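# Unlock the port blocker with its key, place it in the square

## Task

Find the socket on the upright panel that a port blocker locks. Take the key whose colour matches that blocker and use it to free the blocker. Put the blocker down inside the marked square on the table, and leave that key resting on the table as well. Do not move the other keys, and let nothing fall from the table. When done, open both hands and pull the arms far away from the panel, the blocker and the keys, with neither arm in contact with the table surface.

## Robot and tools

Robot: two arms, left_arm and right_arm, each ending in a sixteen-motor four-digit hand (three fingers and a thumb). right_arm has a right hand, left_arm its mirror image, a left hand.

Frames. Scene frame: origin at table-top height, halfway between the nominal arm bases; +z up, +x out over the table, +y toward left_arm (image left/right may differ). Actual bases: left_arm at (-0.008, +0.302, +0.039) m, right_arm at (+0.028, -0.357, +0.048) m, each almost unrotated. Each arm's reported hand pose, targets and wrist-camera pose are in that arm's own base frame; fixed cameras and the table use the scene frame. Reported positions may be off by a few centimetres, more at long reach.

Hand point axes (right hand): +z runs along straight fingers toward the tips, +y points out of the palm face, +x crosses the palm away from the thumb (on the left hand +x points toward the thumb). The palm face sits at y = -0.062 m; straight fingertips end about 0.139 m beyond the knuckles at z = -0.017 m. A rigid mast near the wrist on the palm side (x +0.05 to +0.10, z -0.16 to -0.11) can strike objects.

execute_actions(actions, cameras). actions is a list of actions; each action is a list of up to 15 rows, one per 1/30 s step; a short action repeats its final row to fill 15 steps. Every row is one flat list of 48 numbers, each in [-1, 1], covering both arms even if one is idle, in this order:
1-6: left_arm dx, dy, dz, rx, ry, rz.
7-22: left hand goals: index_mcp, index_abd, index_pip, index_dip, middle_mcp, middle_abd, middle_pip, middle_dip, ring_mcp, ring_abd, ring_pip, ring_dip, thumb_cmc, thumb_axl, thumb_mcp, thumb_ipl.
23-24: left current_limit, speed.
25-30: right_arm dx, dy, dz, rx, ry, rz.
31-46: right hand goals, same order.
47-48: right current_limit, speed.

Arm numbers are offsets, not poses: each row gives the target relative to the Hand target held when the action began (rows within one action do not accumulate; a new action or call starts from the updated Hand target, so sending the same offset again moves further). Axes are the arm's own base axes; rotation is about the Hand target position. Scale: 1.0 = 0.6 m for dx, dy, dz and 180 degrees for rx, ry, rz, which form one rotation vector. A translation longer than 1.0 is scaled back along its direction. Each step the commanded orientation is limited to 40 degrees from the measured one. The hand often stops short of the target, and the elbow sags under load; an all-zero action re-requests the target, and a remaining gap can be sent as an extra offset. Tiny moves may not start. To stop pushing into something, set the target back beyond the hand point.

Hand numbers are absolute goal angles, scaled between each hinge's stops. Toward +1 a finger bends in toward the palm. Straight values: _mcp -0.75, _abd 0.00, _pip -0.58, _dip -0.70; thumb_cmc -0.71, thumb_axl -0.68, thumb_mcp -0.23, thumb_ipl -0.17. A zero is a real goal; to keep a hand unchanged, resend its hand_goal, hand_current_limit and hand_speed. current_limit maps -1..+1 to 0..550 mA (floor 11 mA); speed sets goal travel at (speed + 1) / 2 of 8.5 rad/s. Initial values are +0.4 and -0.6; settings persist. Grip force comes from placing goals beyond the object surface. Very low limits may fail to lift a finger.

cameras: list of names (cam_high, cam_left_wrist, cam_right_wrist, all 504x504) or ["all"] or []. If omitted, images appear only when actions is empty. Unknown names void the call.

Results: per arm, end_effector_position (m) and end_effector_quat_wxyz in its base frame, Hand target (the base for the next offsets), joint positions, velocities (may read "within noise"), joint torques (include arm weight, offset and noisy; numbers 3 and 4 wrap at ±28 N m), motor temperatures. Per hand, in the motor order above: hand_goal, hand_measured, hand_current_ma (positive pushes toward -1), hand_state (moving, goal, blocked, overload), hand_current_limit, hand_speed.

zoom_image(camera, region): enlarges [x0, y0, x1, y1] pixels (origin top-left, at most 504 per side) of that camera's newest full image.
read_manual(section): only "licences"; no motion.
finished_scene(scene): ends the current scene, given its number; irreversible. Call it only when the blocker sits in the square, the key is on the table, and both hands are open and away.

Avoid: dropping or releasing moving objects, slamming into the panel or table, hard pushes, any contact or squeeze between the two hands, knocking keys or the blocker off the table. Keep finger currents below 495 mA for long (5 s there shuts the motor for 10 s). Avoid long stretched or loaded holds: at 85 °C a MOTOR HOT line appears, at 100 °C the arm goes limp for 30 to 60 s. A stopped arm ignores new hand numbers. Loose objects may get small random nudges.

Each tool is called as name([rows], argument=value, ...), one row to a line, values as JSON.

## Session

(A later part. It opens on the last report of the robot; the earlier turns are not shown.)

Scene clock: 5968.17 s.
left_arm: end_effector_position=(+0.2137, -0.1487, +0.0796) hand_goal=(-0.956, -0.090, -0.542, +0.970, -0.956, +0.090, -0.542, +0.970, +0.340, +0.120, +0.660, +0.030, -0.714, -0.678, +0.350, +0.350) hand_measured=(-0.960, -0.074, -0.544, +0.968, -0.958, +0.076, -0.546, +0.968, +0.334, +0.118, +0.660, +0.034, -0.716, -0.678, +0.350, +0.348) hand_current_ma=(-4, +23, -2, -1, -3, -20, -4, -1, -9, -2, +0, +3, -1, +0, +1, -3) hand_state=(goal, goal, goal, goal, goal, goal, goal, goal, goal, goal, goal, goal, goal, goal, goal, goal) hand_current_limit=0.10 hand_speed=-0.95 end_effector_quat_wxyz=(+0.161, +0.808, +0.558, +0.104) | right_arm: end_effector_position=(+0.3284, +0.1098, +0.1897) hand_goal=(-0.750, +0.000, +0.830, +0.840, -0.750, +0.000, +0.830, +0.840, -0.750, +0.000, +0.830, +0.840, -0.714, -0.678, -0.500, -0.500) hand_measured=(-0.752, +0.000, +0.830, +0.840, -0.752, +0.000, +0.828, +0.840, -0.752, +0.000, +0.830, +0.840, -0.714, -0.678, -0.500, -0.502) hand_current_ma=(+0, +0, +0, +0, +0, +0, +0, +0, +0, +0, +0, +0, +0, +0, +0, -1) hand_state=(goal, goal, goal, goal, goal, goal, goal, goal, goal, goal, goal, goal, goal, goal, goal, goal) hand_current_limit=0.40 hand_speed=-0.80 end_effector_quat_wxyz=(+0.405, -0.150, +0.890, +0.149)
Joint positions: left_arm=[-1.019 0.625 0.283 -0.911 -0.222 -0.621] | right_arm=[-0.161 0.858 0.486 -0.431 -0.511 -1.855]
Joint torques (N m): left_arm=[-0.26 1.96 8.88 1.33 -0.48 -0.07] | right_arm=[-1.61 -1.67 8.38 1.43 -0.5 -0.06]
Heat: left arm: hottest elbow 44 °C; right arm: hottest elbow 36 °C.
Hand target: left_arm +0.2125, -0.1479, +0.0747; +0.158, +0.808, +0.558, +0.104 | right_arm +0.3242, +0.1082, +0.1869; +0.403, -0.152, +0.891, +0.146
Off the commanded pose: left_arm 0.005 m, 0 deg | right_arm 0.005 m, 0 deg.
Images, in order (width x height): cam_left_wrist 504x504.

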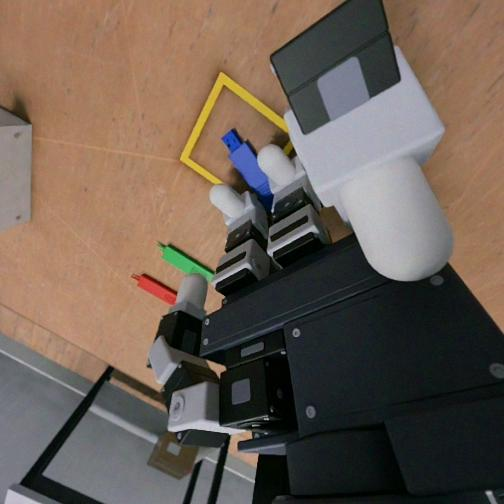

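execute_actions([
  [[0,0,0,0,0,0,-0.956,-0.15,-0.542,0.97,-0.956,0.15,-0.542,0.97,0.34,0.12,0.66,0.03,-0.714,-0.678,0.35,0.35,0.1,-0.9,0,0,0,0,0,0,-0.75,0,0.83,0.84,-0.75,0,0.83,0.84,-0.75,0,0.83,0.84,-0.714,-0.678,-0.5,-0.5,0.4,-0.8]],
  [[0,0,0.03,0,0,0,-0.956,-0.15,-0.542,0.97,-0.956,0.15,-0.542,0.97,0.34,0.12,0.66,0.03,-0.714,-0.678,0.35,0.35,0.1,-0.9,0,0,0,0,0,0,-0.75,0,0.83,0.84,-0.75,0,0.83,0.84,-0.75,0,0.83,0.84,-0.714,-0.678,-0.5,-0.5,0.4,-0.8]],
  [[0,0,0.04,0,0,0,-0.956,-0.15,-0.542,0.97,-0.956,0.15,-0.542,0.97,0.34,0.12,0.66,0.03,-0.714,-0.678,0.35,0.35,0.1,-0.9,0,0,0,0,0,0,-0.75,0,0.83,0.84,-0.75,0,0.83,0.84,-0.75,0,0.83,0.84,-0.714,-0.678,-0.5,-0.5,0.4,-0.8]],
], cameras=["cam_left_wrist","cam_high"])

zoom_image(camera="cam_left_wrist", region=[190, 90, 310, 210])

Scene clock: 5982.13 s.
left_arm: end_effector_position=(+0.2067, -0.1369, +0.0902) hand_goal=(-0.956, -0.150, -0.542, +0.970, -0.956, +0.150, -0.542, +0.970, +0.340, +0.120, +0.660, +0.030, -0.714, -0.678, +0.350, +0.350) hand_measured=(-0.958, -0.146, -0.544, +0.968, -0.954, +0.150, -0.544, +0.968, +0.334, +0.118, +0.660, +0.034, -0.716, -0.678, +0.350, +0.348) hand_current_ma=(-2, +4, -2, -1, +3, +0, -2, -1, -9, -2, +0, +3, -1, +0, +1, -3) hand_state=(goal, goal, goal, goal, goal, goal, goal, goal, goal, goal, goal, goal, goal, goal, goal, goal) hand_current_limit=0.10 hand_speed=-0.90 end_effector_quat_wxyz=(+0.135, +0.812, +0.557, +0.106) | right_arm: end_effector_position=(+0.3284, +0.1098, +0.1897) hand_goal=(-0.750, +0.000, +0.830, +0.840, -0.750, +0.000, +0.830, +0.840, -0.750, +0.000, +0.830, +0.840, -0.714, -0.678, -0.500, -0.500) hand_measured=(-0.752, +0.000, +0.830, +0.840, -0.752, +0.000, +0.828, +0.840, -0.752, +0.000, +0.830, +0.840, -0.714, -0.678, -0.500, -0.502) hand_current_ma=(+0, +0, +0, +0, +0, +0, +0, +0, +0, +0, +0, +0, +0, +0, +0, -1) hand_state=(goal, goal, goal, goal, goal, goal, goal, goal, goal, goal, goal, goal, goal, goal, goal, goal) hand_current_limit=0.40 hand_speed=-0.80 end_effector_quat_wxyz=(+0.405, -0.150, +0.890, +0.149)
Joint positions: left_arm=[-1.019 0.581 0.318 -1.043 -0.223 -0.621] | right_arm=[-0.161 0.858 0.486 -0.431 -0.511 -1.855]
Joint torques (N m): left_arm=[0.09 1.03 13.5 0.13 -0.4 -0.03] | right_arm=[-1.61 -1.55 8.38 1.37 -0.49 -0.05]
Heat: left arm: hottest elbow 44 °C; right arm: hottest elbow 36 °C.
Hand target: left_arm +0.2126, -0.1480, +0.1169; +0.158, +0.808, +0.558, +0.103 | right_arm +0.3242, +0.1082, +0.1869; +0.403, -0.152, +0.891, +0.146
Off the commanded pose: left_arm 0.029 m, 3 deg | right_arm 0.005 m, 0 deg.
Images, in order (width x height): cam_high 504x504, cam_left_wrist 504x504.

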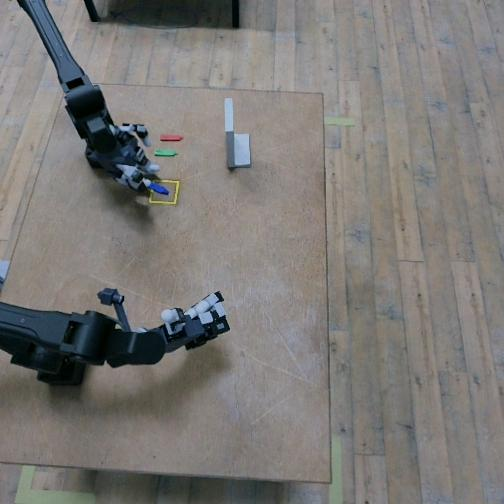

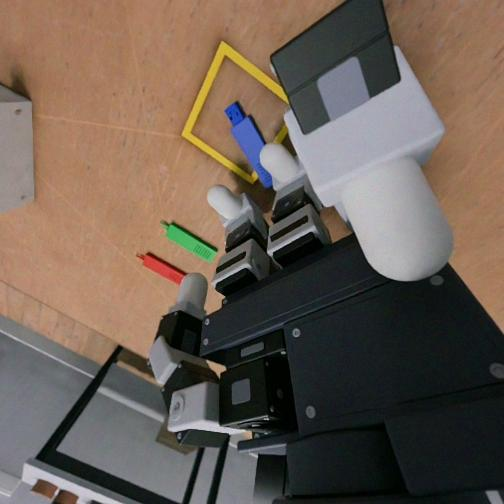

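Scaled by 4.200 from the camera's 504x504 image, which has a finer 720x720 frame.

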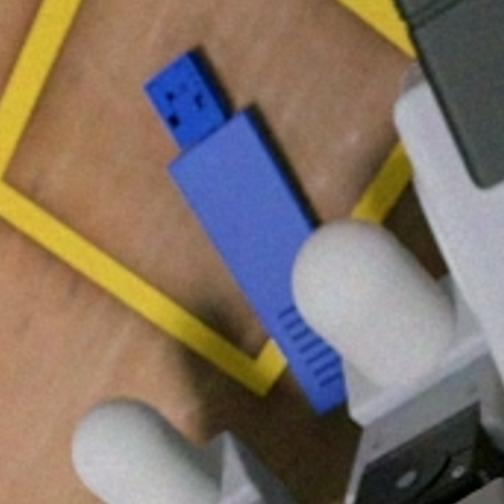

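execute_actions([
  [[0,0,0.06,0,0,0,-0.956,-0.15,-0.542,0.97,-0.956,0.15,-0.542,0.97,0.34,0.12,0.66,0.03,-0.714,-0.678,0.35,0.35,0.1,-0.9,0,0,0,0,0,0,-0.75,0,0.83,0.84,-0.75,0,0.83,0.84,-0.75,0,0.83,0.84,-0.714,-0.678,-0.5,-0.5,0.4,-0.8]],
  [[0,0,0.1,0,0,0,-0.956,-0.15,-0.542,0.97,-0.956,0.15,-0.542,0.97,0.34,0.12,0.66,0.03,-0.714,-0.678,0.35,0.35,0.1,-0.9,0,0,0,0,0,0,-0.75,0,0.83,0.84,-0.75,0,0.83,0.84,-0.75,0,0.83,0.84,-0.714,-0.678,-0.5,-0.5,0.4,-0.8]],
  [[0,0,0.1,0,0,0,-0.956,-0.15,-0.542,0.97,-0.956,0.15,-0.542,0.97,0.34,0.12,0.66,0.03,-0.714,-0.678,0.35,0.35,0.1,-0.9,0,0,0,0,0,0,-0.75,0,0.83,0.84,-0.75,0,0.83,0.84,-0.75,0,0.83,0.84,-0.714,-0.678,-0.5,-0.5,0.4,-0.8]],
], cameras=["cam_left_wrist","cam_high"])

zoom_image(camera="cam_high", region=[100, 110, 240, 250])

Scene clock: 5994.93 s.
left_arm: end_effector_position=(+0.2119, -0.1431, +0.2537) hand_goal=(-0.956, -0.150, -0.542, +0.970, -0.956, +0.150, -0.542, +0.970, +0.340, +0.120, +0.660, +0.030, -0.714, -0.678, +0.350, +0.350) hand_measured=(-0.958, -0.146, -0.544, +0.968, -0.954, +0.150, -0.544, +0.968, +0.334, +0.118, +0.660, +0.034, -0.716, -0.678, +0.350, +0.348) hand_current_ma=(-1, +3, -2, -1, +1, +0, -2, -1, -9, -2, +0, +3, -1, +0, +1, -3) hand_state=(goal, goal, goal, goal, goal, goal, goal, goal, goal, goal, goal, goal, goal, goal, goal, goal) hand_current_limit=0.10 hand_speed=-0.90 end_effector_quat_wxyz=(+0.146, +0.810, +0.558, +0.106) | right_arm: end_effector_position=(+0.3284, +0.1098, +0.1897) hand_goal=(-0.750, +0.000, +0.830, +0.840, -0.750, +0.000, +0.830, +0.840, -0.750, +0.000, +0.830, +0.840, -0.714, -0.678, -0.500, -0.500) hand_measured=(-0.752, +0.000, +0.830, +0.840, -0.752, +0.000, +0.828, +0.840, -0.752, +0.000, +0.830, +0.840, -0.714, -0.678, -0.500, -0.502) hand_current_ma=(+0, +0, +0, +0, +0, +0, +0, +0, +0, +0, +0, +0, +0, +0, +0, -1) hand_state=(goal, goal, goal, goal, goal, goal, goal, goal, goal, goal, goal, goal, goal, goal, goal, goal) hand_current_limit=0.40 hand_speed=-0.80 end_effector_quat_wxyz=(+0.405, -0.150, +0.890, +0.149)
Joint positions: left_arm=[-1.011 0.565 0.739 -1.455 -0.222 -0.615] | right_arm=[-0.161 0.858 0.486 -0.431 -0.511 -1.855]
Joint velocities: left_arm=[-0.015 -0.024 -0.002 -0.002 0.183 0.051] | right_arm=[within noise]
Joint torques (N m): left_arm=[-0.79 2.14 13.27 0.39 -0.46 -0.11] | right_arm=[-1.67 -1.49 8.36 1.39 -0.49 -0.05]
Heat: left arm: hottest elbow 44 °C; right arm: hottest elbow 36 °C.
Hand target: left_arm +0.2126, -0.1479, +0.2728; +0.158, +0.808, +0.558, +0.104 | right_arm +0.3242, +0.1082, +0.1869; +0.403, -0.152, +0.891, +0.146
Off the commanded pose: left_arm 0.020 m, 1 deg | right_arm 0.005 m, 0 deg.
Images, in order (width x height): cam_high 504x504, cam_left_wrist 504x504.

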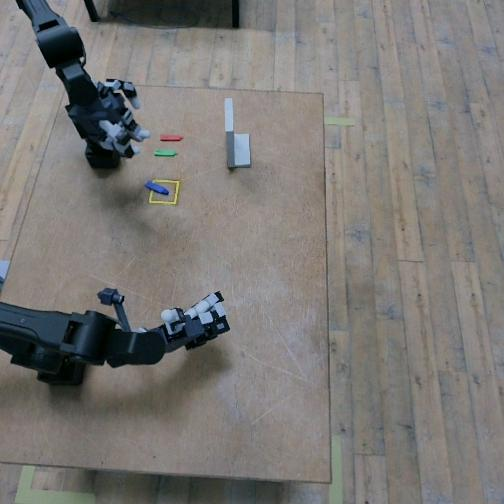

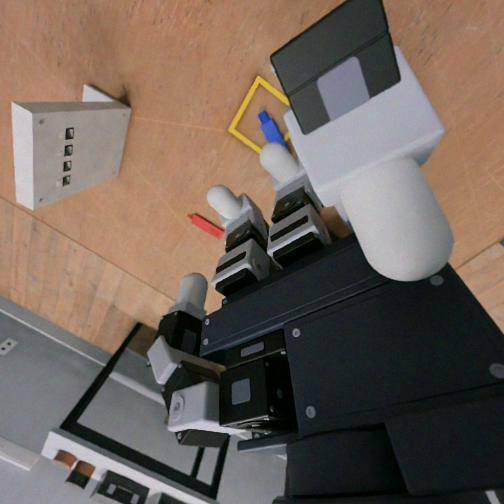

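Scaled by 3.600 from the camera's 504x504 image, which has a finer 720x720 frame.

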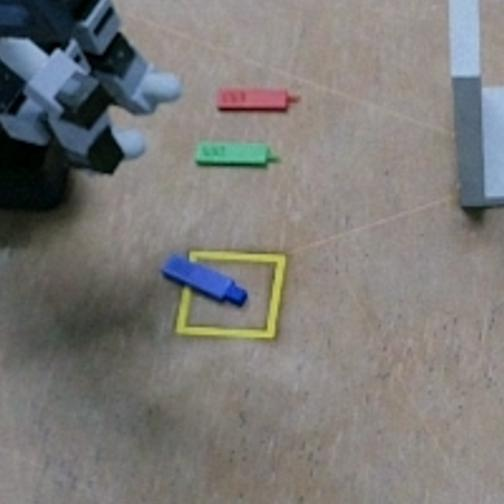

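execute_actions([
  [[0.05,0.1,0.05,0,0,0.1,-0.75,0,-0.542,0,-0.75,0,-0.542,0,0.34,0.12,0.66,0.03,-0.714,-0.678,0.35,0.35,0.1,-0.8,0,0,0,0,0,0,-0.75,0,0.83,0.84,-0.75,0,0.83,0.84,-0.75,0,0.83,0.84,-0.714,-0.678,-0.5,-0.5,0.4,-0.8]],
  [[0.04,0.14,0.01,0,0,0.12,-0.75,0,-0.542,0,-0.75,0,-0.542,0,0.34,0.12,0.66,0.03,-0.714,-0.678,0.35,0.35,0.1,-0.8,0,0,0,0,0,0,-0.75,0,0.83,0.84,-0.75,0,0.83,0.84,-0.75,0,0.83,0.84,-0.714,-0.678,-0.5,-0.5,0.4,-0.8]],
  [[-0.02,0.14,0,0,0,0.12,-0.75,0,-0.542,0,-0.75,0,-0.542,0,0.34,0.12,0.66,0.03,-0.714,-0.678,0.35,0.35,0.1,-0.8,0,0,0,0,0,0,-0.75,0,0.83,0.84,-0.75,0,0.83,0.84,-0.75,0,0.83,0.84,-0.714,-0.678,-0.5,-0.5,0.4,-0.8]],
  [[-0.08,0.12,0,0,0,0.12,-0.75,0,-0.542,0,-0.75,0,-0.542,0,0.34,0.12,0.66,0.03,-0.714,-0.678,0.35,0.35,0.1,-0.8,0,0,0,0,0,0,-0.75,0,0.83,0.84,-0.75,0,0.83,0.84,-0.75,0,0.83,0.84,-0.714,-0.678,-0.5,-0.5,0.4,-0.8]],
  [[-0.06,0.1,0,0,0,0.08,-0.75,0,-0.542,0,-0.75,0,-0.542,0,0.34,0.12,0.66,0.03,-0.714,-0.678,0.35,0.35,0.1,-0.8,0,0,0,0,0,0,-0.75,0,0.83,0.84,-0.75,0,0.83,0.84,-0.75,0,0.83,0.84,-0.714,-0.678,-0.5,-0.5,0.4,-0.8]],
], cameras=["all"])

zoom_image(camera="cam_high", region=[100, 60, 280, 240])

Scene clock: 6023.57 s.
left_arm: end_effector_position=(+0.1598, +0.2056, +0.2851) hand_goal=(-0.750, +0.000, -0.542, +0.000, -0.750, +0.000, -0.542, +0.000, +0.340, +0.120, +0.660, +0.030, -0.714, -0.678, +0.350, +0.350) hand_measured=(-0.756, +0.000, -0.544, +0.002, -0.756, +0.002, -0.544, +0.002, +0.334, +0.118, +0.660, +0.034, -0.716, -0.678, +0.352, +0.348) hand_current_ma=(-9, +0, -2, +2, -7, +2, -2, +2, -9, -1, +0, +3, -2, +0, +1, -2) hand_state=(goal, goal, goal, goal, goal, goal, goal, goal, goal, goal, goal, goal, goal, goal, goal, goal) hand_current_limit=0.10 hand_speed=-0.80 end_effector_quat_wxyz=(+0.001, +0.121, +0.977, +0.175) | right_arm: end_effector_position=(+0.3284, +0.1098, +0.1897) hand_goal=(-0.750, +0.000, +0.830, +0.840, -0.750, +0.000, +0.830, +0.840, -0.750, +0.000, +0.830, +0.840, -0.714, -0.678, -0.500, -0.500) hand_measured=(-0.752, +0.000, +0.830, +0.840, -0.752, +0.000, +0.828, +0.840, -0.752, +0.000, +0.830, +0.840, -0.714, -0.678, -0.500, -0.502) hand_current_ma=(+0, +0, +0, +0, +0, +0, +0, +0, +0, +0, +0, +0, +0, +0, +0, -1) hand_state=(goal, goal, goal, goal, goal, goal, goal, goal, goal, goal, goal, goal, goal, goal, goal, goal) hand_current_limit=0.40 hand_speed=-0.80 end_effector_quat_wxyz=(+0.405, -0.150, +0.890, +0.149)
Joint positions: left_arm=[0.395 0.703 0.871 -1.557 -0.302 -0.902] | right_arm=[-0.161 0.858 0.486 -0.431 -0.511 -1.855]
Joint torques (N m): left_arm=[0.73 1.08 13.65 1.22 -0.51 0.09] | right_arm=[-1.61 -1.49 8.36 1.4 -0.49 -0.06]
Heat: left arm: hottest elbow 46 °C; right arm: hottest elbow 36 °C.
Hand target: left_arm +0.1706, +0.2121, +0.3089; +0.027, +0.116, +0.975, +0.187 | right_arm +0.3242, +0.1082, +0.1869; +0.403, -0.152, +0.891, +0.146
Off the commanded pose: left_arm 0.027 m, 3 deg | right_arm 0.005 m, 0 deg.

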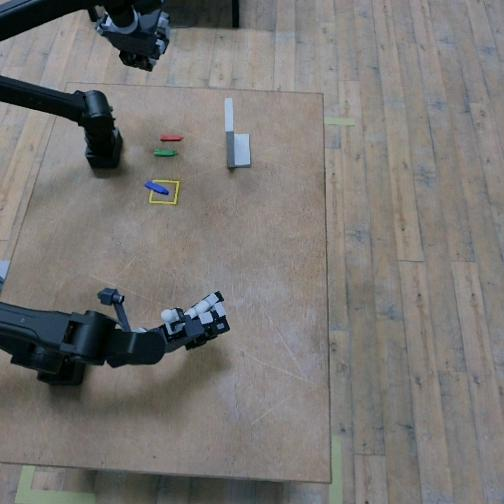

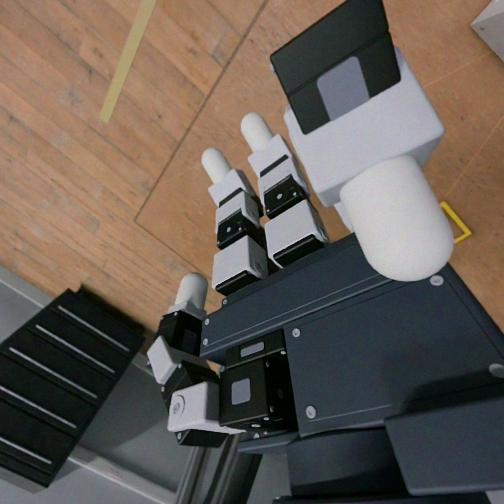

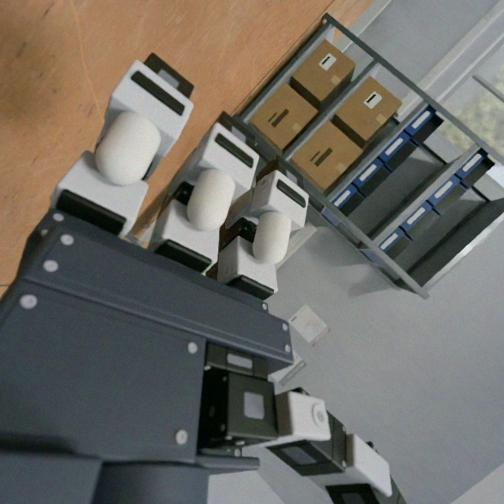

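Scaled by 2.800 from the camera's 504x504 image, which has a finer 720x720 frame.

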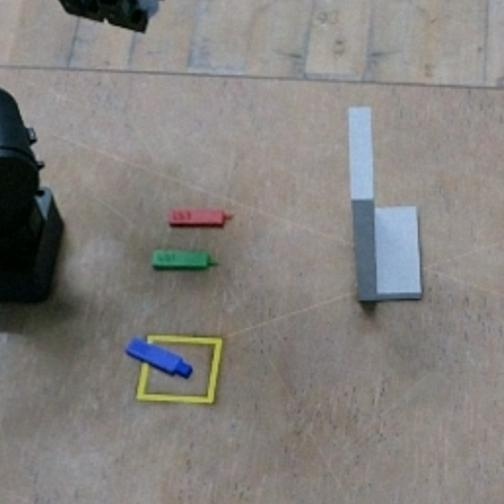

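finished_scene(scene=1)

The scene is finished: the task was done.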